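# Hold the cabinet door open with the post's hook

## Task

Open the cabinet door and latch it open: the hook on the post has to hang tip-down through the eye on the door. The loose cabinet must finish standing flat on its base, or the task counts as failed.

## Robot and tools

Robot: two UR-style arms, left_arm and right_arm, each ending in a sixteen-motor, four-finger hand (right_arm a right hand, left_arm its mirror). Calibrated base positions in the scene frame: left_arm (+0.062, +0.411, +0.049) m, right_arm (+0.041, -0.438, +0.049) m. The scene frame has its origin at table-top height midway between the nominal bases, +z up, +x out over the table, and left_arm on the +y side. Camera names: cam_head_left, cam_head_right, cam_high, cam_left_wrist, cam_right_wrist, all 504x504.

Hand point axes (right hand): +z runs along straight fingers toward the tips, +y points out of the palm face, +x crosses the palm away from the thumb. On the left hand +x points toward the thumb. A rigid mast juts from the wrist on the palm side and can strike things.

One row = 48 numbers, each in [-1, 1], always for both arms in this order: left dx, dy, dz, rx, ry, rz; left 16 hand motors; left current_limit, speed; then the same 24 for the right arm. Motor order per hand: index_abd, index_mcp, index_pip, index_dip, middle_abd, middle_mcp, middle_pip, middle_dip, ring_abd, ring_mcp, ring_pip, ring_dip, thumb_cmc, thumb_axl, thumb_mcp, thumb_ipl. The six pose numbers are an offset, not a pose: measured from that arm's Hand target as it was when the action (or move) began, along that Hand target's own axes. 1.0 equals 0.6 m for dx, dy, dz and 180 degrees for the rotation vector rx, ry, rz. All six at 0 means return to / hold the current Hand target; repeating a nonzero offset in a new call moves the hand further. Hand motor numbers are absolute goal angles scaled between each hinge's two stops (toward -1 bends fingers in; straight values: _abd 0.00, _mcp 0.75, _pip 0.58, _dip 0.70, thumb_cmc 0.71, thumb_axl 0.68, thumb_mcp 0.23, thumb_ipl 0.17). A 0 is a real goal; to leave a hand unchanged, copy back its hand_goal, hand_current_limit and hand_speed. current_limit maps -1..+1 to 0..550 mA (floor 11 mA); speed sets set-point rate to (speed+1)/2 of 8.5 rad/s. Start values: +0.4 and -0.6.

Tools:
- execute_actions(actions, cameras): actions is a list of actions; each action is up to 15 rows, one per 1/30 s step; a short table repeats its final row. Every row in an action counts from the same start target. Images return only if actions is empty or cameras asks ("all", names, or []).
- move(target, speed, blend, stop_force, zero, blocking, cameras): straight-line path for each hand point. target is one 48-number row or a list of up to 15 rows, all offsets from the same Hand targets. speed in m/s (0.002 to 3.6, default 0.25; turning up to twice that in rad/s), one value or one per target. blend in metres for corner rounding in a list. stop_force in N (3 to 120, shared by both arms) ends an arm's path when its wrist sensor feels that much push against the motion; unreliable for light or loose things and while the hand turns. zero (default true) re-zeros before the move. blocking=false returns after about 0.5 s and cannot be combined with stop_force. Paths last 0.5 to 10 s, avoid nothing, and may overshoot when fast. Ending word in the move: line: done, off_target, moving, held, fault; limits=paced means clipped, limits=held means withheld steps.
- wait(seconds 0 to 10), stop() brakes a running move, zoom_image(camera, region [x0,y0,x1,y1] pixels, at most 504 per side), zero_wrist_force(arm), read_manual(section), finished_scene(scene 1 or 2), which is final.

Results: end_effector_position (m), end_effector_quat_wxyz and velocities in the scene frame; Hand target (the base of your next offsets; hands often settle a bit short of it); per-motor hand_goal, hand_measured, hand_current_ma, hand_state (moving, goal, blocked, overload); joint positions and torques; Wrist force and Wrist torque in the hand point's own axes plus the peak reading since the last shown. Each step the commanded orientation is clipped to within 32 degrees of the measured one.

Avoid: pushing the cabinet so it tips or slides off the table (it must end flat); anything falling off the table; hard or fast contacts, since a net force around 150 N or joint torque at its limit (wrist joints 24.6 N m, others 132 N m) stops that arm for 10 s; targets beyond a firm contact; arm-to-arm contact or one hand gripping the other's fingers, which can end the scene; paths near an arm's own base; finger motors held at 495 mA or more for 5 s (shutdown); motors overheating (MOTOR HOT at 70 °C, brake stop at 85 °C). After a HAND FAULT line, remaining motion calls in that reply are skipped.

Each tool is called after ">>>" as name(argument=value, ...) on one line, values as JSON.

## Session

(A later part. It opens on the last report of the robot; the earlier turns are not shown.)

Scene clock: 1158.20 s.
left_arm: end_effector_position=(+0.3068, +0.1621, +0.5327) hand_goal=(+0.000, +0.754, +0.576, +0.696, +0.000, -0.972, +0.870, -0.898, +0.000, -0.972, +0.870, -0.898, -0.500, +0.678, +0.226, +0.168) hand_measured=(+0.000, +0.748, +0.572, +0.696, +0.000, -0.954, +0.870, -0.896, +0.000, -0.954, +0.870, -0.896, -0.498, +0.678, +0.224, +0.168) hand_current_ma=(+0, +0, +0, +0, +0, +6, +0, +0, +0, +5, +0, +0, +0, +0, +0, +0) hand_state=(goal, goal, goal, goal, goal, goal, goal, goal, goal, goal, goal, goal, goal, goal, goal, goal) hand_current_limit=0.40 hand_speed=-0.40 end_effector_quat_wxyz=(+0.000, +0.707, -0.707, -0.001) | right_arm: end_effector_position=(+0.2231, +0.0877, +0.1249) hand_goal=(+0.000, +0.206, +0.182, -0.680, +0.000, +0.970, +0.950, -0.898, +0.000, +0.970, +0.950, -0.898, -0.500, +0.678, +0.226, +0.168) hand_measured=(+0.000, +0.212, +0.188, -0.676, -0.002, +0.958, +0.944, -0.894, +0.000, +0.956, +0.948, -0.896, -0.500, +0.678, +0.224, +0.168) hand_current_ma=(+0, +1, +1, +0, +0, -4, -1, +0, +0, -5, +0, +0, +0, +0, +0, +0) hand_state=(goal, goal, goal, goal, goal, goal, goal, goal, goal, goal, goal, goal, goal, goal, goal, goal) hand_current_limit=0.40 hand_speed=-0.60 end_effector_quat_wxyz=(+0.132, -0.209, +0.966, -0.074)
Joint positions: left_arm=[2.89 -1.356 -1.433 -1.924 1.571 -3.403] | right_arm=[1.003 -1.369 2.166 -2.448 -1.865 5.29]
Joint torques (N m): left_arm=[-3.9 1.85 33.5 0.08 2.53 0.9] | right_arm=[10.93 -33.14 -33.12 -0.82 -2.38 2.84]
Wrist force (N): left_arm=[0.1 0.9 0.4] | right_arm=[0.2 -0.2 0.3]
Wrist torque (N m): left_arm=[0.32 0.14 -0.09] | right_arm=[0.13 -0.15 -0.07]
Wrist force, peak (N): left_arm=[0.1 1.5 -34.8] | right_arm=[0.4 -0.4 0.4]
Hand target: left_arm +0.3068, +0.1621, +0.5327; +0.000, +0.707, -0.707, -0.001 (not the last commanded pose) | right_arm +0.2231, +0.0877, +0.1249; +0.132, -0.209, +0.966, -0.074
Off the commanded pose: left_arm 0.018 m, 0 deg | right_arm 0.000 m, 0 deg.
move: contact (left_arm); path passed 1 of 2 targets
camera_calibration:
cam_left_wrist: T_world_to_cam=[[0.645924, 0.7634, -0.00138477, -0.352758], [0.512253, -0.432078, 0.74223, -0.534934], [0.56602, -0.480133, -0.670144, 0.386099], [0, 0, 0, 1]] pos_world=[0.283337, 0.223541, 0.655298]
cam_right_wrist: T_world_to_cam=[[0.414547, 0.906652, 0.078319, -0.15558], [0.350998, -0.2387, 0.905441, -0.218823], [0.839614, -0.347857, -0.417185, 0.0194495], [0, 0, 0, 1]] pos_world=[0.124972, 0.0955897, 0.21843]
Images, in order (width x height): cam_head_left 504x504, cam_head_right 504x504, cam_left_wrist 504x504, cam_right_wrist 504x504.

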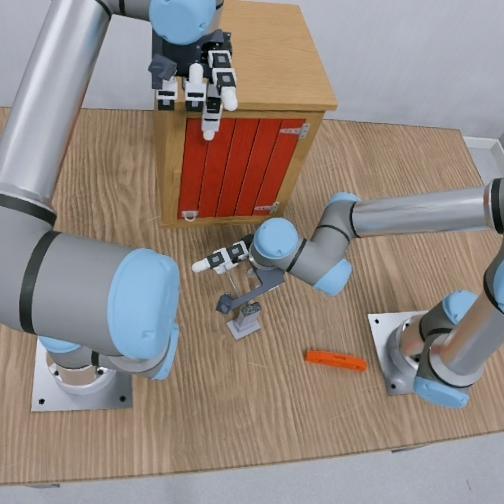

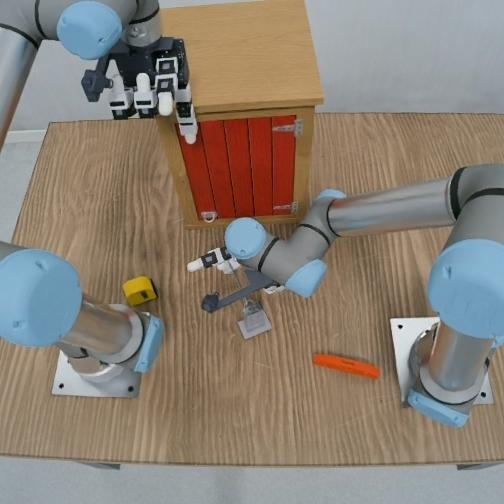

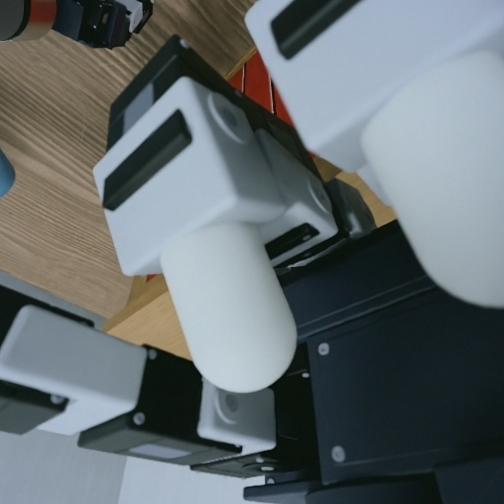

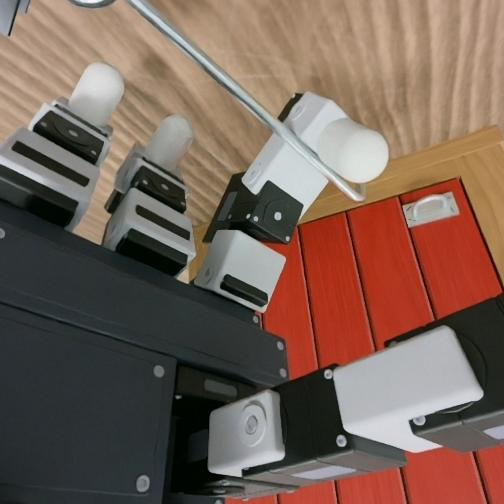

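>>> move(target=[[0,0,-0.1667,0,0,0,0,0.754,0.576,0.696,0,-0.973,0.869,-0.899,0,-0.973,0.869,-0.899,-0.5,0.678,0.226,0.168,0.4,-0.4,0.015,0.0275,-0.0094,-0.015,-0.0135,-0.0635,0,0.205,0.182,-0.681,0,0.97,0.95,-0.899,0,0.97,0.95,-0.899,-0.5,0.678,0.226,0.168,0.4,-0.6],[0,-0.165,-0.2117,0,0,0,0,0.754,0.576,0.696,0,-0.973,0.869,-0.899,0,-0.973,0.869,-0.899,-0.5,0.678,0.226,0.168,0.4,-0.4,0.0309,0.0521,-0.0184,-0.03,-0.0271,-0.127,0,0.205,0.182,-0.681,0,0.97,0.95,-0.899,0,0.97,0.95,-0.899,-0.5,0.678,0.226,0.168,0.4,-0.6],[0,-0.165,-0.2117,0,0,0,0,0.754,0.576,0.696,0,-0.973,0.869,-0.899,0,-0.973,0.869,-0.899,-0.5,0.678,0.226,0.168,0.4,-0.4,0.0518,0.0724,-0.0276,-0.045,-0.0406,-0.1906,0,0.205,0.182,-0.681,0,0.97,0.95,-0.899,0,0.97,0.95,-0.899,-0.5,0.678,0.226,0.168,0.4,-0.6],[0,-0.165,-0.2117,0,0,0,0,0.754,0.576,0.696,0,-0.973,0.869,-0.899,0,-0.973,0.869,-0.899,-0.5,0.678,0.226,0.168,0.4,-0.4,0.0808,0.0865,-0.0375,-0.0612,-0.0553,-0.2594,0,0.205,0.182,-0.681,0,0.97,0.95,-0.899,0,0.97,0.95,-0.899,-0.5,0.678,0.226,0.168,0.4,-0.6]], speed=0.09, blend=0.004, cameras=["cam_head_left", "cam_head_right", "cam_right_wrist"])

Scene clock: 1451.77 s.
left_arm: end_effector_position=(+0.4061, +0.1619, +0.6595) hand_goal=(+0.000, +0.754, +0.576, +0.696, +0.000, -0.972, +0.870, -0.898, +0.000, -0.972, +0.870, -0.898, -0.500, +0.678, +0.226, +0.168) hand_measured=(+0.000, +0.750, +0.572, +0.696, +0.000, -0.954, +0.870, -0.896, +0.000, -0.954, +0.870, -0.896, -0.498, +0.678, +0.224, +0.168) hand_current_ma=(+0, +0, +0, +0, +0, +6, +0, +0, +0, +5, +0, +0, +0, +0, +0, +0) hand_state=(goal, goal, goal, goal, goal, goal, goal, goal, goal, goal, goal, goal, goal, goal, goal, goal) hand_current_limit=0.40 hand_speed=-0.40 end_effector_quat_wxyz=(+0.000, +0.707, -0.707, -0.001) | right_arm: end_effector_position=(+0.1542, +0.1160, +0.1251) hand_goal=(+0.000, +0.206, +0.182, -0.680, +0.000, +0.970, +0.950, -0.898, +0.000, +0.970, +0.950, -0.898, -0.500, +0.678, +0.226, +0.168) hand_measured=(+0.000, +0.212, +0.188, -0.676, -0.002, +0.958, +0.944, -0.894, +0.000, +0.956, +0.948, -0.896, -0.500, +0.678, +0.224, +0.168) hand_current_ma=(+0, +1, +1, +0, +0, -4, -1, +0, +0, -5, +0, +0, +0, +0, +0, +0) hand_state=(goal, goal, goal, goal, goal, goal, goal, goal, goal, goal, goal, goal, goal, goal, goal, goal) hand_current_limit=0.40 hand_speed=-0.60 end_effector_quat_wxyz=(+0.153, -0.590, +0.793, -0.012)
Joint positions: left_arm=[2.945 -1.741 -0.681 -2.292 1.571 -3.348] | right_arm=[1.017 -1.304 2.149 -2.692 -1.708 4.442]
Joint torques (N m): left_arm=[6.94 16.31 28.96 -0.11 2.42 1.76] | right_arm=[13.64 -18.84 -33.27 -4.58 1.49 -2.72]
Wrist force (N): left_arm=[0.2 1.2 0.2] | right_arm=[0.2 -0.6 0.0]
Wrist torque (N m): left_arm=[0.31 0.12 -0.17] | right_arm=[0.08 -0.14 0.03]
Wrist force, peak (N): left_arm=[0.5 1.7 -0.2] | right_arm=[0.4 -0.8 0.3]
Hand target: left_arm +0.4061, +0.1619, +0.6595; +0.000, +0.707, -0.707, -0.001 | right_arm +0.1542, +0.1160, +0.1251; +0.153, -0.590, +0.793, -0.012
Off the commanded pose: left_arm 0.000 m, 0 deg | right_arm 0.000 m, 0 deg.
move: done
camera_calibration:
cam_right_wrist: T_world_to_cam=[[-0.412235, 0.907549, 0.0801059, -0.0255819], [0.408472, 0.105513, 0.906652, -0.237096], [0.814379, 0.406475, -0.414204, 0.00319822], [0, 0, 0, 1]] pos_world=[0.0836965, 0.0469335, 0.218337]
Images, in order (width x height): cam_head_left 504x504, cam_head_right 504x504, cam_right_wrist 504x504.

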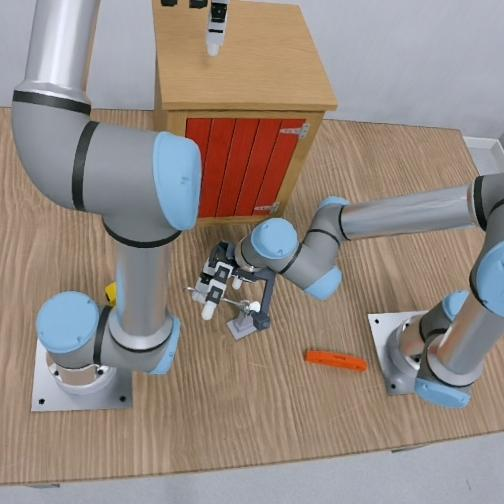

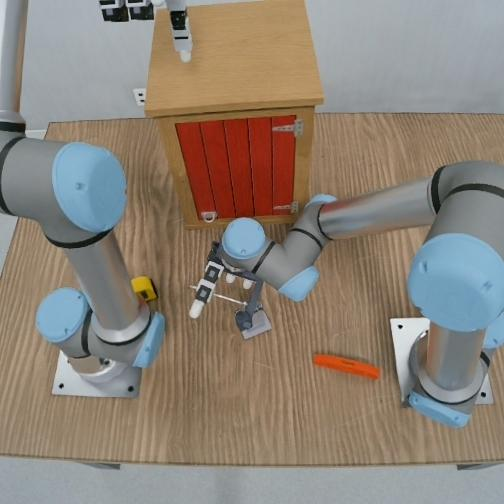

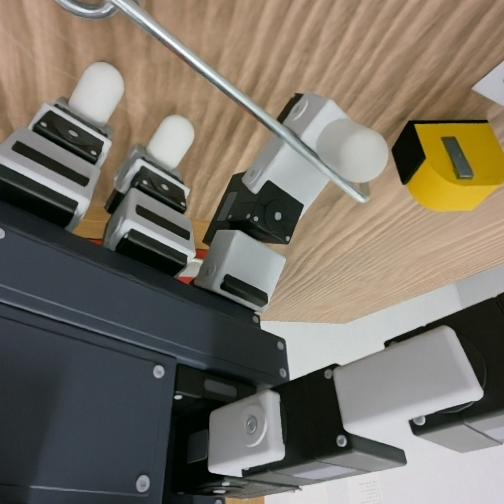

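>>> execute_actions(actions=[])

Scene clock: 1487.40 s.
left_arm: end_effector_position=(+0.4061, +0.1619, +0.6595) hand_goal=(+0.000, +0.754, +0.576, +0.696, +0.000, -0.972, +0.870, -0.898, +0.000, -0.972, +0.870, -0.898, -0.500, +0.678, +0.226, +0.168) hand_measured=(+0.000, +0.750, +0.572, +0.696, +0.000, -0.954, +0.870, -0.896, +0.000, -0.954, +0.870, -0.896, -0.498, +0.678, +0.224, +0.168) hand_current_ma=(+0, +0, +0, +0, +0, +6, +0, +0, +0, +5, +0, +0, +0, +0, +0, +0) hand_state=(goal, goal, goal, goal, goal, goal, goal, goal, goal, goal, goal, goal, goal, goal, goal, goal) hand_current_limit=0.40 hand_speed=-0.40 end_effector_quat_wxyz=(+0.000, +0.707, -0.707, -0.001) | right_arm: end_effector_position=(+0.1542, +0.1160, +0.1251) hand_goal=(+0.000, +0.206, +0.182, -0.680, +0.000, +0.970, +0.950, -0.898, +0.000, +0.970, +0.950, -0.898, -0.500, +0.678, +0.226, +0.168) hand_measured=(+0.000, +0.212, +0.188, -0.676, -0.002, +0.958, +0.944, -0.894, +0.000, +0.956, +0.948, -0.896, -0.500, +0.678, +0.224, +0.168) hand_current_ma=(+0, +1, +1, +0, +0, -4, -1, +0, +0, -5, +0, +0, +0, +0, +0, +0) hand_state=(goal, goal, goal, goal, goal, goal, goal, goal, goal, goal, goal, goal, goal, goal, goal, goal) hand_current_limit=0.40 hand_speed=-0.60 end_effector_quat_wxyz=(+0.153, -0.590, +0.793, -0.012)
Joint positions: left_arm=[2.945 -1.741 -0.681 -2.292 1.571 -3.348] | right_arm=[1.017 -1.304 2.149 -2.692 -1.708 4.441]
Joint velocities: within noise
Joint torques (N m): left_arm=[6.03 14.55 29.19 -0.02 2.19 1.49] | right_arm=[13.6 -19.36 -33.28 -4.65 1.54 -2.82]
Wrist force (N): left_arm=[0.1 0.8 0.2] | right_arm=[0.0 -0.5 0.0]
Wrist torque (N m): left_arm=[0.27 0.14 -0.18] | right_arm=[0.09 -0.10 0.01]
Wrist force, peak (N): left_arm=[0.0 1.4 0.2] | right_arm=[0.3 -0.7 -0.2]
Hand target: left_arm +0.4061, +0.1619, +0.6595; +0.000, +0.707, -0.707, -0.001 | right_arm +0.1542, +0.1160, +0.1251; +0.153, -0.590, +0.793, -0.012
Off the commanded pose: left_arm 0.000 m, 0 deg | right_arm 0.000 m, 0 deg.
camera_calibration:
cam_left_wrist: T_world_to_cam=[[0.645924, 0.7634, -0.00138477, -0.416506], [0.512253, -0.432078, 0.74223, -0.679951], [0.56602, -0.480133, -0.670144, 0.414828], [0, 0, 0, 1]] pos_world=[0.382537, 0.223341, 0.782098]
cam_right_wrist: T_world_to_cam=[[-0.41238, 0.907486, 0.0800792, -0.0255614], [0.408458, 0.105607, 0.906647, -0.237098], [0.814312, 0.406592, -0.41422, 0.00320172], [0, 0, 0, 1]] pos_world=[0.0836964, 0.0469338, 0.218337]

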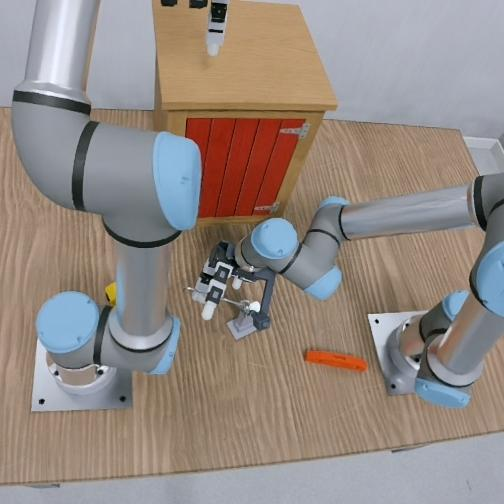

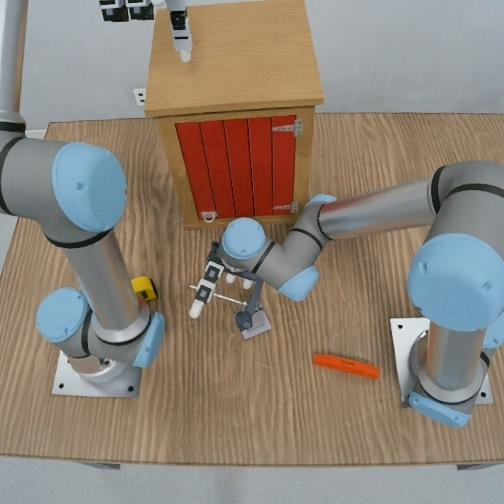

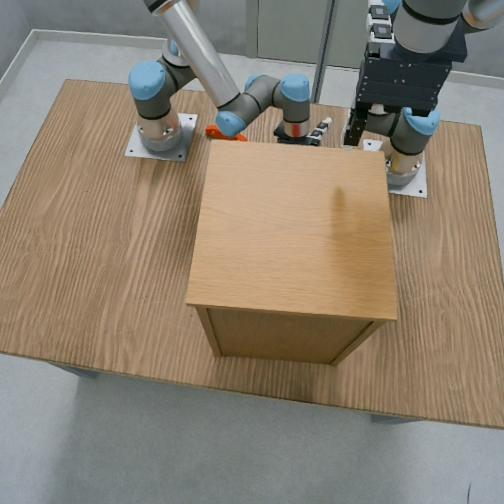

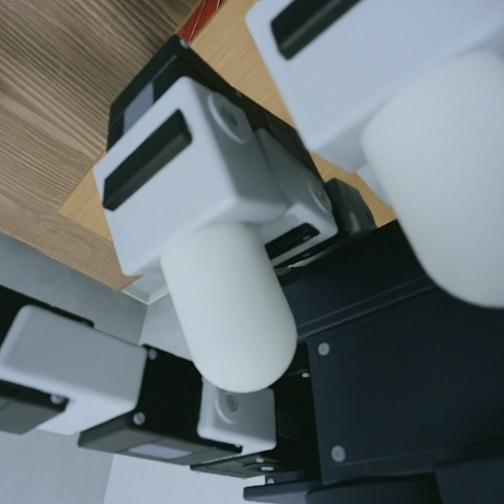

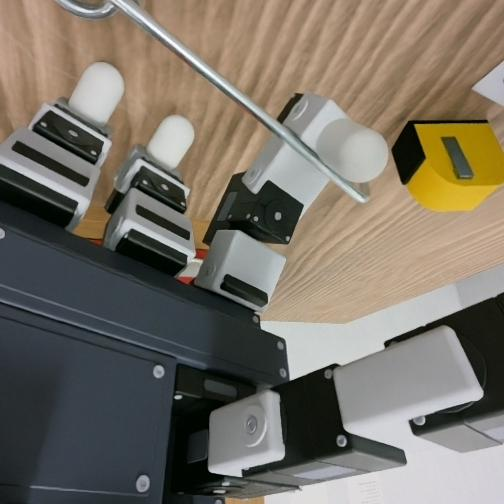

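>>> move(target=[0,0,0,0,0,0, 0,0.754,0.576,0.696,0,-0.973,0.869,-0.899,0,-0.973,0.869,-0.899,-0.5,0.678,0.226,0.168,0.4,-0.4, 0.0230,0.0169,0.0795,0,0.2065,-0.0439, 0,0.205,0.182,-0.681,0,0.97,0.95,-0.899,0,0.97,0.95,-0.899,-0.5,0.678,0.226,0.168,0.4,-0.6], speed=0.09, cameras=["cam_right_wrist","cam_head_left","cam_head_right"])

Scene clock: 1566.27 s.
left_arm: end_effector_position=(+0.4061, +0.1619, +0.6595) hand_goal=(+0.000, +0.754, +0.576, +0.696, +0.000, -0.972, +0.870, -0.898, +0.000, -0.972, +0.870, -0.898, -0.500, +0.678, +0.226, +0.168) hand_measured=(+0.000, +0.750, +0.572, +0.696, +0.000, -0.954, +0.870, -0.896, +0.000, -0.954, +0.870, -0.896, -0.498, +0.678, +0.224, +0.168) hand_current_ma=(+0, +0, +0, +0, +0, +6, +0, +0, +0, +5, +0, +0, +0, +0, +0, +0) hand_state=(goal, goal, goal, goal, goal, goal, goal, goal, goal, goal, goal, goal, goal, goal, goal, goal) hand_current_limit=0.40 hand_speed=-0.40 end_effector_quat_wxyz=(+0.000, +0.707, -0.707, -0.001) | right_arm: end_effector_position=(+0.1534, +0.1138, +0.0745) hand_goal=(+0.000, +0.206, +0.182, -0.680, +0.000, +0.970, +0.950, -0.898, +0.000, +0.970, +0.950, -0.898, -0.500, +0.678, +0.226, +0.168) hand_measured=(+0.000, +0.212, +0.188, -0.676, -0.002, +0.958, +0.944, -0.894, +0.000, +0.956, +0.948, -0.896, -0.498, +0.678, +0.224, +0.168) hand_current_ma=(+0, +1, +1, +0, +0, -4, -1, +0, +0, -5, +0, +0, +0, +0, +0, +0) hand_state=(goal, goal, goal, goal, goal, goal, goal, goal, goal, goal, goal, goal, goal, goal, goal, goal) hand_current_limit=0.40 hand_speed=-0.60 end_effector_quat_wxyz=(-0.109, -0.608, +0.758, -0.210)
Joint positions: left_arm=[2.945 -1.741 -0.681 -2.292 1.571 -3.348] | right_arm=[1.086 -1.022 1.66 -1.824 -1.861 4.515]
Joint torques (N m): left_arm=[5.8 16.01 27.85 0.13 2.33 1.44] | right_arm=[13.98 -31.82 -35.34 0.57 -2.47 2.81]
Wrist force (N): left_arm=[0.2 1.0 0.2] | right_arm=[0.9 -0.1 -0.5]
Wrist torque (N m): left_arm=[0.29 0.12 -0.17] | right_arm=[0.15 -0.08 0.08]
Wrist force, peak (N): left_arm=[0.2 1.2 0.2] | right_arm=[1.1 -0.1 -0.3]
Hand target: left_arm +0.4061, +0.1619, +0.6595; +0.000, +0.707, -0.707, -0.001 | right_arm +0.1534, +0.1138, +0.0745; -0.109, -0.608, +0.758, -0.210
Off the commanded pose: left_arm 0.000 m, 0 deg | right_arm 0.000 m, 0 deg.
move: done
camera_calibration:
cam_right_wrist: T_world_to_cam=[[-0.443579, 0.79757, -0.408803, 0.0338392], [0.542844, 0.60204, 0.58555, -0.243854], [0.713133, 0.0378212, -0.700008, 0.0625588], [0, 0, 0, 1]] pos_world=[0.102772, 0.117455, 0.200414]
Images, in order (width x height): cam_head_left 504x504, cam_head_right 504x504, cam_right_wrist 504x504.

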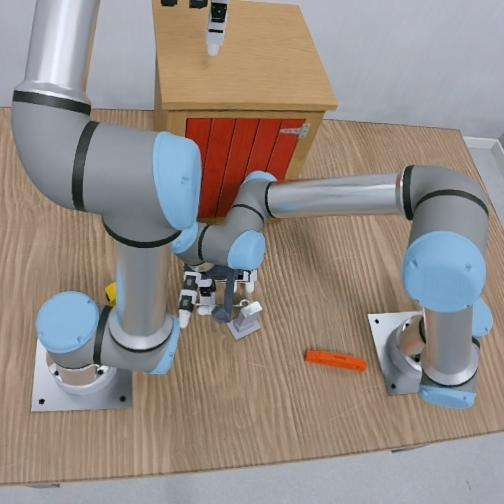

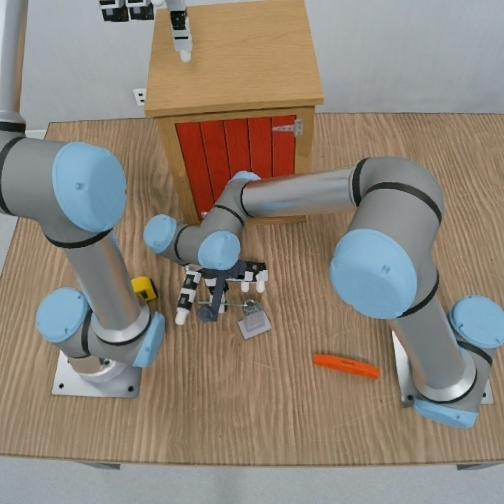

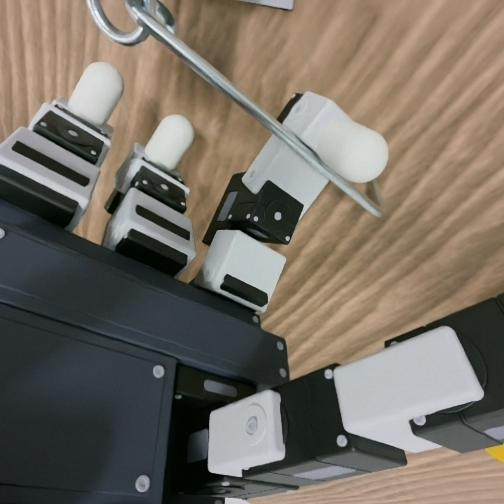

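>>> move(target=[0,0,0,0,0,0, 0,0.754,0.576,0.696,0,-0.973,0.869,-0.899,0,-0.973,0.869,-0.899,-0.5,0.678,0.226,0.168,0.4,-0.4, 0,0,0,0,0,0, 0,0.205,0.182,0.406,0,0.97,0.95,-0.899,0,0.97,0.95,-0.899,-0.5,0.678,0.226,0.168,0.4,-0.85], speed=0.09, cameras=["cam_right_wrist"])

Scene clock: 1574.33 s.
left_arm: end_effector_position=(+0.4061, +0.1619, +0.6595) hand_goal=(+0.000, +0.754, +0.576, +0.696, +0.000, -0.972, +0.870, -0.898, +0.000, -0.972, +0.870, -0.898, -0.500, +0.678, +0.226, +0.168) hand_measured=(+0.000, +0.750, +0.572, +0.696, +0.000, -0.954, +0.870, -0.896, +0.000, -0.954, +0.870, -0.896, -0.498, +0.678, +0.224, +0.168) hand_current_ma=(+0, +0, +0, +0, +0, +6, +0, +0, +0, +5, +0, +0, +0, +0, +0, +0) hand_state=(goal, goal, goal, goal, goal, goal, goal, goal, goal, goal, goal, goal, goal, goal, goal, goal) hand_current_limit=0.40 hand_speed=-0.40 end_effector_quat_wxyz=(+0.000, +0.707, -0.707, -0.001) | right_arm: end_effector_position=(+0.1534, +0.1138, +0.0745) hand_goal=(+0.000, +0.206, +0.182, +0.406, +0.000, +0.970, +0.950, -0.898, +0.000, +0.970, +0.950, -0.898, -0.500, +0.678, +0.226, +0.168) hand_measured=(+0.000, +0.212, +0.188, +0.404, -0.002, +0.958, +0.944, -0.894, +0.000, +0.956, +0.948, -0.896, -0.498, +0.678, +0.224, +0.168) hand_current_ma=(+0, +1, +1, +0, +0, -4, -1, +0, +0, -5, +0, +0, +0, +0, +0, +0) hand_state=(goal, goal, goal, goal, goal, goal, goal, goal, goal, goal, goal, goal, goal, goal, goal, goal) hand_current_limit=0.40 hand_speed=-0.85 end_effector_quat_wxyz=(-0.109, -0.608, +0.758, -0.210)
Joint positions: left_arm=[2.945 -1.741 -0.681 -2.292 1.571 -3.348] | right_arm=[1.086 -1.022 1.66 -1.824 -1.861 4.515]
Joint torques (N m): left_arm=[6.29 14.64 29.23 -0.13 2.32 1.49] | right_arm=[13.51 -32.22 -34.93 0.35 -2.28 2.84]
Wrist force (N): left_arm=[-0.1 1.0 0.1] | right_arm=[1.0 0.0 -0.4]
Wrist torque (N m): left_arm=[0.30 0.16 -0.19] | right_arm=[0.15 -0.10 0.10]
Wrist force, peak (N): left_arm=[-0.2 1.3 0.3] | right_arm=[1.1 0.0 -0.6]
Hand target: left_arm +0.4061, +0.1619, +0.6595; +0.000, +0.707, -0.707, -0.001 | right_arm +0.1534, +0.1138, +0.0745; -0.109, -0.608, +0.758, -0.210
Off the commanded pose: left_arm 0.000 m, 0 deg | right_arm 0.000 m, 0 deg.
move: done
camera_calibration:
cam_right_wrist: T_world_to_cam=[[-0.443588, 0.7975, -0.40893, 0.0338736], [0.542832, 0.602138, 0.585459, -0.243847], [0.713136, 0.0377226, -0.70001, 0.0625704], [0, 0, 0, 1]] pos_world=[0.102772, 0.117455, 0.200414]
Images, in order (width x height): cam_right_wrist 504x504.

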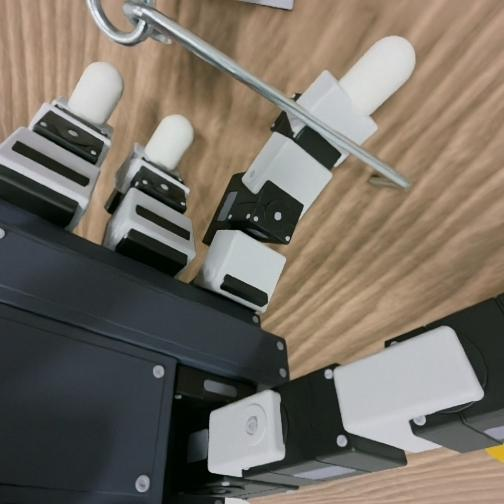

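>>> move(target=[[0,0,0,0,0,0, 0,0.754,0.576,0.696,0,-0.973,0.869,-0.899,0,-0.973,0.869,-0.899,-0.5,0.678,0.226,0.168,0.4,-0.4, 0,-0.02,0.0042,0,0,0, 0,0.205,0.182,0.406,0,0.97,0.95,-0.899,0,0.97,0.95,-0.899,-0.5,0.678,0.226,0.168,0.4,-0.6],[0,0,0,0,0,0, 0,0.754,0.576,0.696,0,-0.973,0.869,-0.899,0,-0.973,0.869,-0.899,-0.5,0.678,0.226,0.168,0.4,-0.4, 0,-0.122,0.0259,0,0,0, 0,0.205,0.182,0.406,0,0.97,0.95,-0.899,0,0.97,0.95,-0.899,-0.5,0.678,0.226,0.168,0.4,-0.6]], speed=[0.04,0.12], blend=0.003, cameras=["cam_right_wrist","cam_head_left","cam_head_right"])

Scene clock: 1585.10 s.
left_arm: end_effector_position=(+0.4061, +0.1619, +0.6595) hand_goal=(+0.000, +0.754, +0.576, +0.696, +0.000, -0.972, +0.870, -0.898, +0.000, -0.972, +0.870, -0.898, -0.500, +0.678, +0.226, +0.168) hand_measured=(+0.000, +0.750, +0.572, +0.696, +0.000, -0.954, +0.870, -0.896, +0.000, -0.954, +0.870, -0.896, -0.498, +0.678, +0.224, +0.168) hand_current_ma=(+0, +0, +0, +0, +0, +6, +0, +0, +0, +5, +0, +0, +0, +0, +0, +0) hand_state=(goal, goal, goal, goal, goal, goal, goal, goal, goal, goal, goal, goal, goal, goal, goal, goal) hand_current_limit=0.40 hand_speed=-0.40 end_effector_quat_wxyz=(+0.000, +0.707, -0.707, -0.001) | right_arm: end_effector_position=(+0.2255, +0.0942, +0.0743) hand_goal=(+0.000, +0.206, +0.182, +0.406, +0.000, +0.970, +0.950, -0.898, +0.000, +0.970, +0.950, -0.898, -0.500, +0.678, +0.226, +0.168) hand_measured=(+0.000, +0.212, +0.188, +0.404, -0.002, +0.958, +0.944, -0.894, +0.000, +0.956, +0.948, -0.896, -0.498, +0.678, +0.224, +0.168) hand_current_ma=(+0, +1, +1, +0, +0, -4, -1, +0, +0, -5, +0, +0, +0, +0, +0, +0) hand_state=(goal, goal, goal, goal, goal, goal, goal, goal, goal, goal, goal, goal, goal, goal, goal, goal) hand_current_limit=0.40 hand_speed=-0.60 end_effector_quat_wxyz=(-0.109, -0.608, +0.758, -0.210)
Joint positions: left_arm=[2.945 -1.741 -0.681 -2.292 1.571 -3.348] | right_arm=[0.972 -1.012 1.652 -1.861 -1.902 4.403]
Joint torques (N m): left_arm=[5.91 15.41 28.11 0.07 2.23 1.27] | right_arm=[-17.1 -32.29 -34.96 -3.68 -2.47 -3.04]
Wrist force (N): left_arm=[0.0 1.0 0.3] | right_arm=[0.8 -0.5 -0.1]
Wrist torque (N m): left_arm=[0.28 0.15 -0.19] | right_arm=[0.07 -0.09 0.21]
Wrist force, peak (N): left_arm=[0.1 1.2 0.4] | right_arm=[1.1 -1.6 0.1]
Hand target: left_arm +0.4061, +0.1619, +0.6595; +0.000, +0.707, -0.707, -0.001 | right_arm +0.2256, +0.0942, +0.0743; -0.109, -0.608, +0.758, -0.210
Off the commanded pose: left_arm 0.000 m, 0 deg | right_arm 0.000 m, 0 deg.
move: done
camera_calibration:
cam_right_wrist: T_world_to_cam=[[-0.443588, 0.7975, -0.40893, 0.0815296], [0.542832, 0.602138, 0.585459, -0.27106], [0.713136, 0.0377226, -0.70001, 0.0116851], [0, 0, 0, 1]] pos_world=[0.174972, 0.0977549, 0.200214]
Images, in order (width x height): cam_head_left 504x504, cam_head_right 504x504, cam_right_wrist 504x504.

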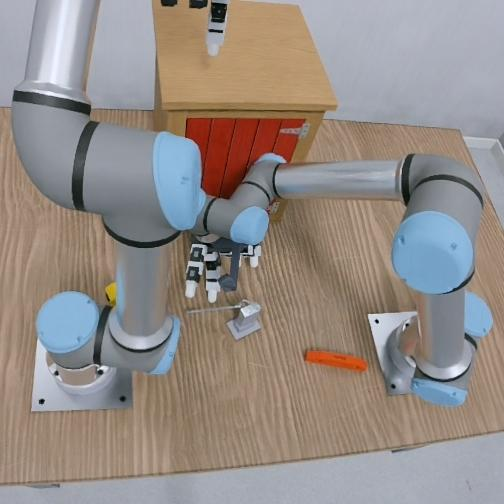

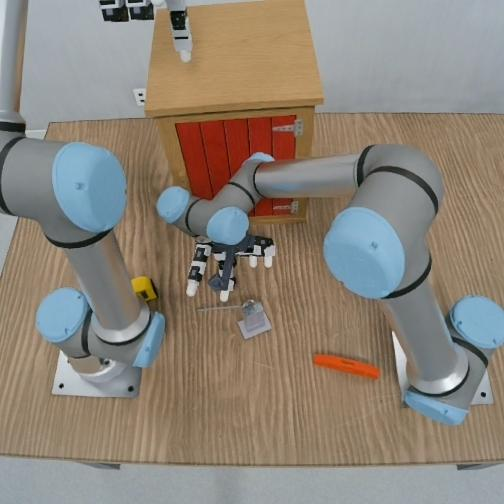

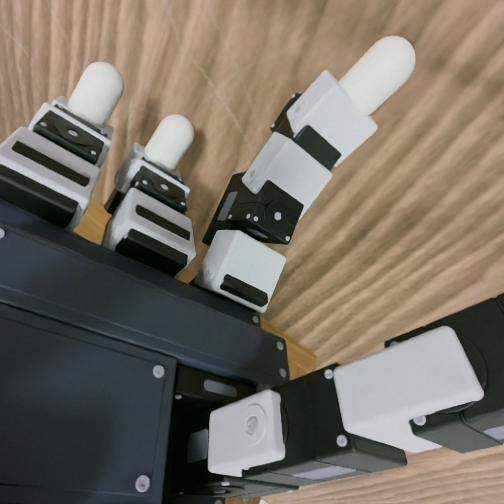

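>>> move(target=[[0,0,0,0,0,0, 0,0.754,0.576,0.696,0,-0.973,0.869,-0.899,0,-0.973,0.869,-0.899,-0.5,0.678,0.226,0.168,0.4,-0.4, 0.0815,-0.0363,-0.1709,0,0,0, 0,0.754,0.576,0.696,0,0.97,0.95,-0.899,0,0.97,0.95,-0.899,-0.5,0.678,0.226,0.168,0.4,-0.4],[0,0,0,0,0,0, 0,0.754,0.576,0.696,0,-0.973,0.869,-0.899,0,-0.973,0.869,-0.899,-0.5,0.678,0.226,0.168,0.4,-0.4, -0.0106,-0.0884,-0.2469,-0.0092,-0.3380,0.2980, 0,0.754,0.576,0.696,0,0.97,0.95,-0.899,0,0.97,0.95,-0.899,-0.5,0.678,0.226,0.168,0.4,-0.4]], speed=0.25, blend=0.04, cameras=["cam_right_wrist","cam_head_left","cam_head_right"])

Scene clock: 1607.73 s.
left_arm: end_effector_position=(+0.4061, +0.1619, +0.6595) hand_goal=(+0.000, +0.754, +0.576, +0.696, +0.000, -0.972, +0.870, -0.898, +0.000, -0.972, +0.870, -0.898, -0.500, +0.678, +0.226, +0.168) hand_measured=(+0.000, +0.750, +0.572, +0.696, +0.000, -0.954, +0.870, -0.896, +0.000, -0.954, +0.870, -0.896, -0.498, +0.678, +0.224, +0.168) hand_current_ma=(+0, +0, +0, +0, +0, +6, +0, +0, +0, +5, +0, +0, +0, +0, +0, +0) hand_state=(goal, goal, goal, goal, goal, goal, goal, goal, goal, goal, goal, goal, goal, goal, goal, goal) hand_current_limit=0.40 hand_speed=-0.40 end_effector_quat_wxyz=(+0.000, +0.707, -0.707, -0.001) | right_arm: end_effector_position=(+0.2650, +0.1573, +0.2131) hand_goal=(+0.000, +0.754, +0.576, +0.696, +0.000, +0.970, +0.950, -0.898, +0.000, +0.970, +0.950, -0.898, -0.500, +0.678, +0.226, +0.168) hand_measured=(-0.002, +0.750, +0.572, +0.694, -0.002, +0.960, +0.946, -0.894, +0.000, +0.960, +0.948, -0.896, -0.504, +0.678, +0.224, +0.168) hand_current_ma=(+0, -1, +0, +0, +0, -3, +0, +0, +0, -3, +0, +0, +0, +0, +0, +0) hand_state=(goal, goal, goal, goal, goal, goal, goal, goal, goal, goal, goal, goal, goal, goal, goal, goal) hand_current_limit=0.40 hand_speed=-0.40 end_effector_quat_wxyz=(+0.369, -0.237, +0.893, +0.100)
Joint positions: left_arm=[2.945 -1.741 -0.681 -2.292 1.571 -3.348] | right_arm=[1.004 -1.261 2.231 -3.264 -1.91 5.079]
Joint torques (N m): left_arm=[5.66 14.1 29.45 0.2 2.58 0.93] | right_arm=[13.8 -19.16 -3.5 -4.73 -2.44 2.96]
Wrist force (N): left_arm=[0.2 1.0 0.0] | right_arm=[-0.4 -0.7 1.0]
Wrist torque (N m): left_arm=[0.30 0.12 -0.18] | right_arm=[-0.09 -0.18 -0.15]
Wrist force, peak (N): left_arm=[0.0 1.3 0.3] | right_arm=[0.9 0.2 -4.2]
Hand target: left_arm +0.4061, +0.1619, +0.6595; +0.000, +0.707, -0.707, -0.001 | right_arm +0.2650, +0.1573, +0.2131; +0.369, -0.237, +0.893, +0.100
Off the commanded pose: left_arm 0.000 m, 0 deg | right_arm 0.000 m, 0 deg.
move: done
camera_calibration:
cam_right_wrist: T_world_to_cam=[[0.128716, 0.812056, 0.569208, -0.256981], [0.0615663, -0.579419, 0.812701, -0.146803], [0.989769, -0.0695636, -0.124576, -0.100746], [0, 0, 0, 1]] pos_world=[0.141831, 0.116615, 0.253032]
Images, in order (width x height): cam_head_left 504x504, cam_head_right 504x504, cam_right_wrist 504x504.

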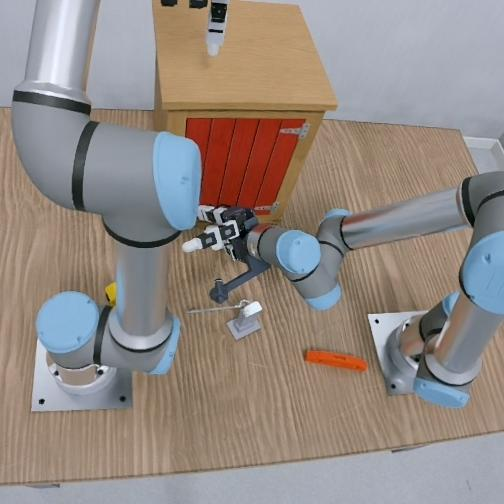

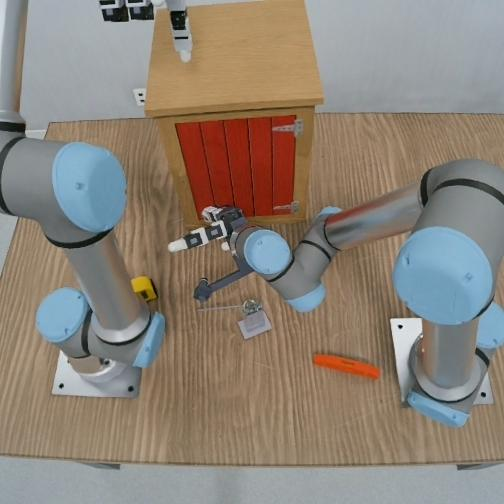

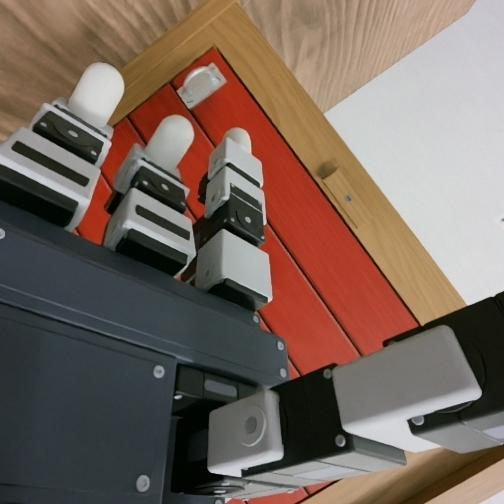

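>>> zoom_image(camera="cam_right_wrist", region=[140, 40, 300, 200])

>>> zoom_image(camera="cam_head_right", region=[160, 180, 280, 300])

>>> zoom_image(camera="cam_head_left", region=[170, 170, 290, 290])

Scaled by 3.150.

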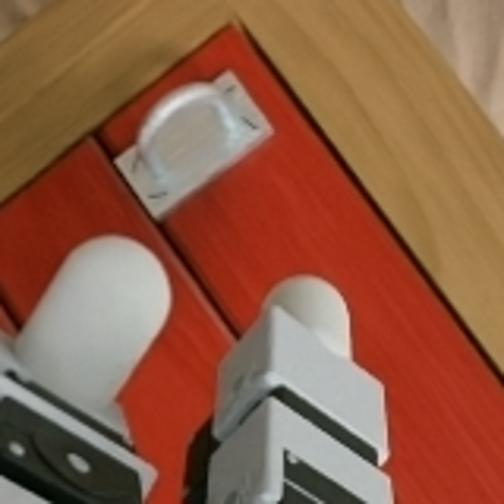

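Scaled by 4.200.

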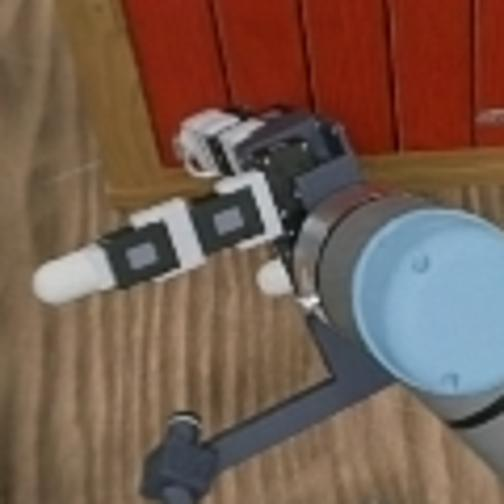

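Scaled by 4.200.

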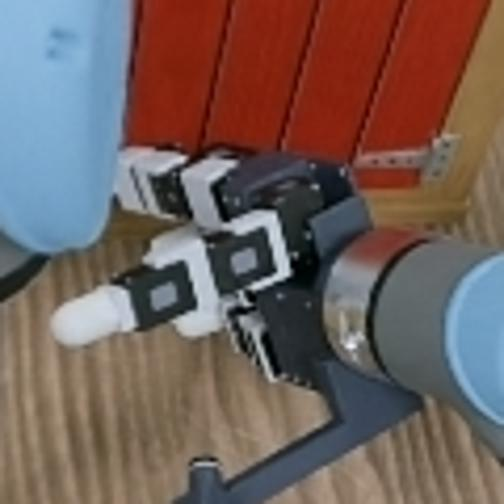

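>>> move(target=[0,0,0,0,0,0, 0,0.754,0.576,0.696,0,-0.973,0.869,-0.899,0,-0.973,0.869,-0.899,-0.5,0.678,0.226,0.168,0.4,-0.4, 0.0140,-0.0068,0.0683,0,0,0, 0,0.754,0.576,0.696,0,0.97,0.95,-0.899,0,0.97,0.95,-0.899,-0.5,0.678,0.226,0.168,0.4,-0.4], speed=0.1, cameras=["cam_right_wrist","cam_head_left","cam_head_right"])

>>> zoom_image(camera="cam_right_wrist", region=[160, 60, 300, 200])

>>> zoom_image(camera="cam_head_right", region=[180, 190, 250, 260])

Scene clock: 1667.23 s.
left_arm: end_effector_position=(+0.4061, +0.1619, +0.6595) hand_goal=(+0.000, +0.754, +0.576, +0.696, +0.000, -0.972, +0.870, -0.898, +0.000, -0.972, +0.870, -0.898, -0.500, +0.678, +0.226, +0.168) hand_measured=(+0.000, +0.750, +0.572, +0.696, +0.000, -0.954, +0.870, -0.896, +0.000, -0.954, +0.870, -0.896, -0.498, +0.678, +0.224, +0.168) hand_current_ma=(+0, +0, +0, +0, +0, +6, +0, +0, +0, +5, +0, +0, +0, +0, +0, +0) hand_state=(goal, goal, goal, goal, goal, goal, goal, goal, goal, goal, goal, goal, goal, goal, goal, goal) hand_current_limit=0.40 hand_speed=-0.40 end_effector_quat_wxyz=(+0.000, +0.707, -0.707, -0.001) | right_arm: end_effector_position=(+0.2869, +0.1653, +0.1783) hand_goal=(+0.000, +0.754, +0.576, +0.696, +0.000, +0.970, +0.950, -0.898, +0.000, +0.970, +0.950, -0.898, -0.500, +0.678, +0.226, +0.168) hand_measured=(-0.002, +0.750, +0.572, +0.694, -0.002, +0.960, +0.946, -0.894, +0.000, +0.960, +0.948, -0.896, -0.504, +0.678, +0.224, +0.168) hand_current_ma=(+0, -1, +0, +0, +0, -2, +0, +0, +0, -2, +0, +0, -1, +0, +0, +0) hand_state=(goal, goal, goal, goal, goal, goal, goal, goal, goal, goal, goal, goal, goal, goal, goal, goal) hand_current_limit=0.40 hand_speed=-0.40 end_effector_quat_wxyz=(+0.369, -0.237, +0.893, +0.100)
Joint positions: left_arm=[2.945 -1.741 -0.681 -2.292 1.571 -3.348] | right_arm=[0.971 -1.148 2.207 -3.361 -1.889 5.054]
Joint torques (N m): left_arm=[5.28 15.38 29.02 0.27 2.46 1.35] | right_arm=[-16.95 -19.59 -30 -4.98 1.28 -2.81]
Wrist force (N): left_arm=[0.0 0.9 0.1] | right_arm=[-0.4 -0.5 0.9]
Wrist torque (N m): left_arm=[0.29 0.15 -0.18] | right_arm=[-0.08 -0.20 -0.01]
Wrist force, peak (N): left_arm=[0.1 1.3 0.2] | right_arm=[-0.5 -0.8 1.6]
Hand target: left_arm +0.4061, +0.1619, +0.6595; +0.000, +0.707, -0.707, -0.001 | right_arm +0.2870, +0.1653, +0.1782; +0.369, -0.237, +0.893, +0.100
Off the commanded pose: left_arm 0.000 m, 0 deg | right_arm 0.000 m, 0 deg.
move: done
camera_calibration:
cam_right_wrist: T_world_to_cam=[[0.128716, 0.812056, 0.569208, -0.246431], [0.0615663, -0.579419, 0.812701, -0.115152], [0.989769, -0.0695636, -0.124576, -0.126214], [0, 0, 0, 1]] pos_world=[0.163731, 0.124615, 0.218132]
Images, in order (width x height): cam_head_left 504x504, cam_head_right 504x504, cam_right_wrist 504x504.

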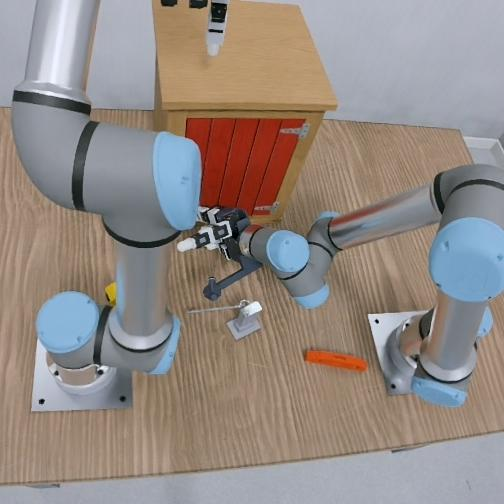

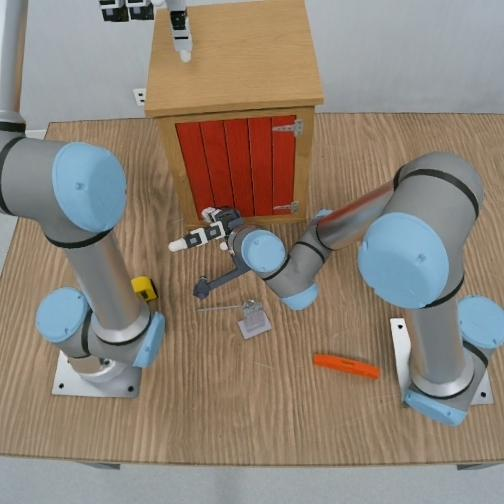

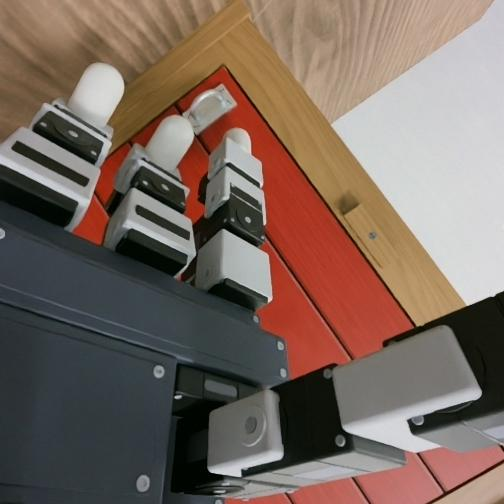

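Scaled by 3.600.

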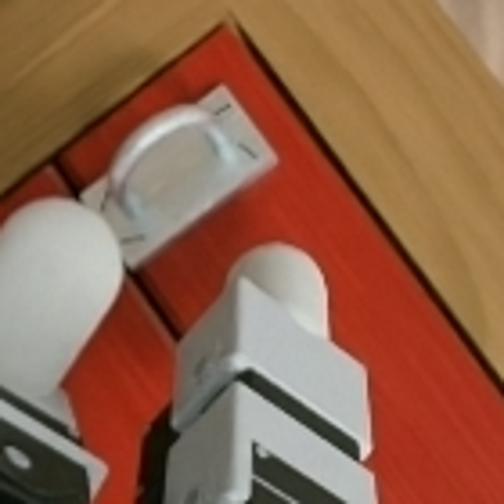

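Scaled by 7.200.

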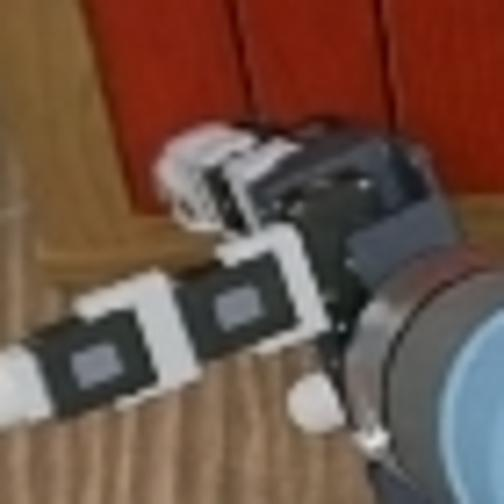

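>>> move(target=[0,0,0,0,0,0, 0,0.754,0.576,0.696,0,-0.973,0.869,-0.899,0,-0.973,0.869,-0.899,-0.5,0.678,0.226,0.168,0.4,-0.4, 0.0143,-0.0063,0.0337,0,0,0, 0,0.754,0.576,0.696,0,0.97,0.95,-0.899,0,0.97,0.95,-0.899,-0.5,0.678,0.226,0.168,0.6,-0.4], speed=0.06, cameras=["cam_right_wrist"])

>>> zoom_image(camera="cam_right_wrist", region=[170, 70, 290, 190])

Scene clock: 1694.97 s.
left_arm: end_effector_position=(+0.4061, +0.1619, +0.6595) hand_goal=(+0.000, +0.754, +0.576, +0.696, +0.000, -0.972, +0.870, -0.898, +0.000, -0.972, +0.870, -0.898, -0.500, +0.678, +0.226, +0.168) hand_measured=(+0.000, +0.750, +0.572, +0.696, +0.000, -0.954, +0.870, -0.896, +0.000, -0.954, +0.870, -0.896, -0.498, +0.678, +0.224, +0.168) hand_current_ma=(+0, +0, +0, +0, +0, +6, +0, +0, +0, +5, +0, +0, +0, +0, +0, +0) hand_state=(goal, goal, goal, goal, goal, goal, goal, goal, goal, goal, goal, goal, goal, goal, goal, goal) hand_current_limit=0.40 hand_speed=-0.40 end_effector_quat_wxyz=(+0.000, +0.707, -0.707, -0.001) | right_arm: end_effector_position=(+0.2959, +0.1662, +0.1579) hand_goal=(+0.000, +0.754, +0.576, +0.696, +0.000, +0.970, +0.950, -0.898, +0.000, +0.970, +0.950, -0.898, -0.500, +0.678, +0.226, +0.168) hand_measured=(-0.002, +0.750, +0.572, +0.694, -0.002, +0.960, +0.946, -0.894, +0.000, +0.960, +0.948, -0.896, -0.504, +0.678, +0.224, +0.168) hand_current_ma=(+0, -1, +0, +0, +0, -2, +0, +0, +0, -2, +0, +0, -1, +0, +0, +0) hand_state=(goal, goal, goal, goal, goal, goal, goal, goal, goal, goal, goal, goal, goal, goal, goal, goal) hand_current_limit=0.60 hand_speed=-0.40 end_effector_quat_wxyz=(+0.369, -0.237, +0.893, +0.100)
Joint positions: left_arm=[2.945 -1.741 -0.681 -2.292 1.571 -3.348] | right_arm=[0.956 -1.089 2.202 -3.418 -1.878 5.041]
Joint torques (N m): left_arm=[7.04 14.73 28.89 0.1 2.37 1.12] | right_arm=[-16.07 -22.2 -28.68 -4.68 1.21 -2.88]
Wrist force (N): left_arm=[-0.1 0.9 0.1] | right_arm=[-0.4 -0.8 1.1]
Wrist torque (N m): left_arm=[0.27 0.16 -0.19] | right_arm=[-0.13 -0.20 -0.02]
Wrist force, peak (N): left_arm=[0.2 1.1 0.5] | right_arm=[-0.3 -0.9 1.4]
Hand target: left_arm +0.4061, +0.1619, +0.6595; +0.000, +0.707, -0.707, -0.001 | right_arm +0.2959, +0.1662, +0.1578; +0.369, -0.237, +0.893, +0.100
Off the commanded pose: left_arm 0.000 m, 0 deg | right_arm 0.000 m, 0 deg.
move: done
camera_calibration:
cam_right_wrist: T_world_to_cam=[[0.128716, 0.812056, 0.569208, -0.236766], [0.0615663, -0.579419, 0.812701, -0.0986871], [0.989769, -0.0695636, -0.124576, -0.137588], [0, 0, 0, 1]] pos_world=[0.172731, 0.125515, 0.197832]
Images, in order (width x height): cam_right_wrist 504x504.

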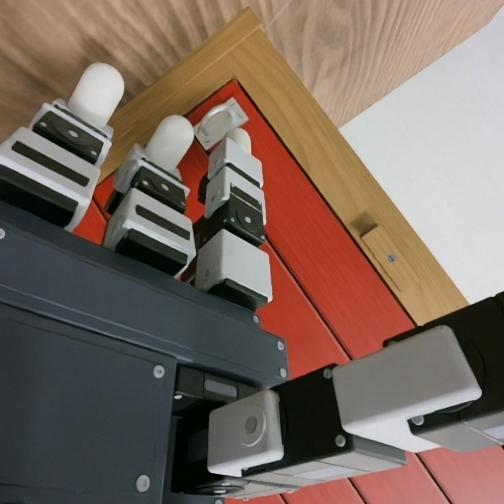

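Scaled by 4.200.

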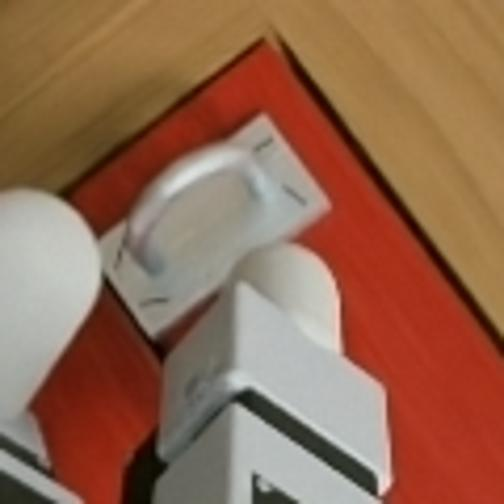

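>>> move(target=[0,0,0,0,0,0, 0,0.754,0.576,0.696,0,-0.973,0.869,-0.899,0,-0.973,0.869,-0.899,-0.5,0.678,0.226,0.168,0.4,-0.4, 0.0280,-0.0023,0.0287,0,0,0, 0,0.754,0.576,0.696,0,0.97,0.95,-0.899,0,0.97,0.95,-0.899,-0.5,0.678,0.226,0.168,0.6,-0.4], speed=0.02, stop_force=8, cameras=["cam_right_wrist"])

>>> zoom_image(camera="cam_right_wrist", region=[170, 70, 290, 190])

Scene clock: 1711.93 s.
left_arm: end_effector_position=(+0.4061, +0.1619, +0.6595) hand_goal=(+0.000, +0.754, +0.576, +0.696, +0.000, -0.972, +0.870, -0.898, +0.000, -0.972, +0.870, -0.898, -0.500, +0.678, +0.226, +0.168) hand_measured=(+0.000, +0.750, +0.572, +0.696, +0.000, -0.954, +0.870, -0.896, +0.000, -0.954, +0.870, -0.896, -0.498, +0.678, +0.224, +0.168) hand_current_ma=(+0, +0, +0, +0, +0, +6, +0, +0, +0, +5, +0, +0, +0, +0, +0, +0) hand_state=(goal, goal, goal, goal, goal, goal, goal, goal, goal, goal, goal, goal, goal, goal, goal, goal) hand_current_limit=0.40 hand_speed=-0.40 end_effector_quat_wxyz=(+0.000, +0.707, -0.707, -0.001) | right_arm: end_effector_position=(+0.2968, +0.1652, +0.1338) hand_goal=(+0.000, +0.754, +0.576, +0.696, +0.000, +0.970, +0.950, -0.898, +0.000, +0.970, +0.950, -0.898, -0.500, +0.678, +0.226, +0.168) hand_measured=(+0.036, +0.756, +0.576, +0.694, -0.002, +0.960, +0.946, -0.894, +0.000, +0.960, +0.948, -0.896, -0.504, +0.678, +0.224, +0.168) hand_current_ma=(+19, +0, +0, +0, +0, -2, +0, +0, +0, -2, +0, +0, -1, +0, +0, +0) hand_state=(blocked, goal, goal, goal, goal, goal, goal, goal, goal, goal, goal, goal, goal, goal, goal, goal) hand_current_limit=0.60 hand_speed=-0.40 end_effector_quat_wxyz=(+0.369, -0.237, +0.893, +0.100)
Joint positions: left_arm=[2.945 -1.741 -0.681 -2.292 1.571 -3.348] | right_arm=[0.953 -1.026 2.206 -3.487 -1.876 5.039]
Joint torques (N m): left_arm=[6.75 15.56 28.81 0.03 2.42 1.09] | right_arm=[-16.6 -21.9 -0.36 -3.94 1.32 -2.74]
Wrist force (N): left_arm=[0.1 0.9 0.1] | right_arm=[-2.6 -0.8 -1.5]
Wrist torque (N m): left_arm=[0.28 0.13 -0.18] | right_arm=[0.14 -0.49 -0.15]
Wrist force, peak (N): left_arm=[0.0 1.2 0.4] | right_arm=[-3.3 -1.0 -1.6]
Hand target: left_arm +0.4061, +0.1619, +0.6595; +0.000, +0.707, -0.707, -0.001 | right_arm +0.2968, +0.1652, +0.1338; +0.369, -0.237, +0.893, +0.100
Off the commanded pose: left_arm 0.000 m, 0 deg | right_arm 0.000 m, 0 deg.
move: done
camera_calibration:
cam_right_wrist: T_world_to_cam=[[0.128716, 0.812056, 0.569208, -0.222295], [0.0615663, -0.579419, 0.812701, -0.0796546], [0.989769, -0.0695636, -0.124576, -0.141563], [0, 0, 0, 1]] pos_world=[0.173631, 0.124515, 0.173632]
Images, in order (width x height): cam_right_wrist 504x504.

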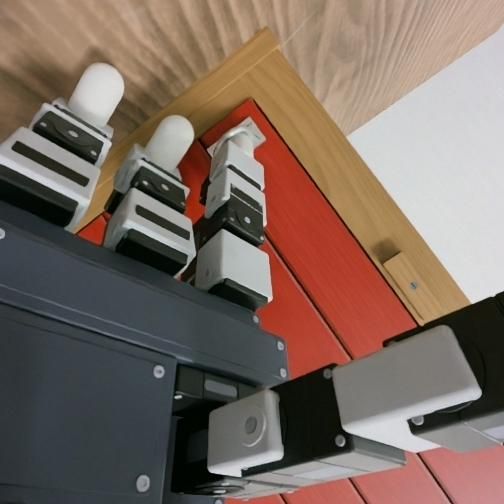

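Scaled by 4.200.

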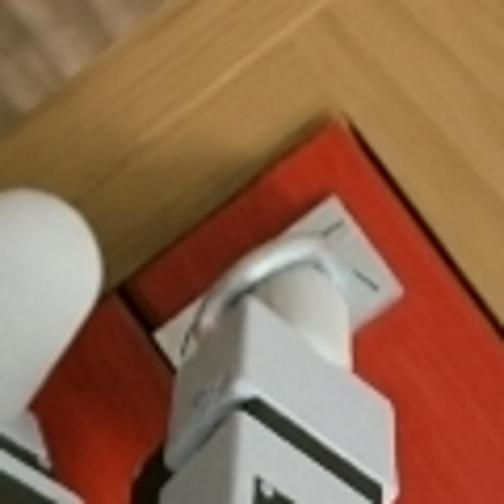

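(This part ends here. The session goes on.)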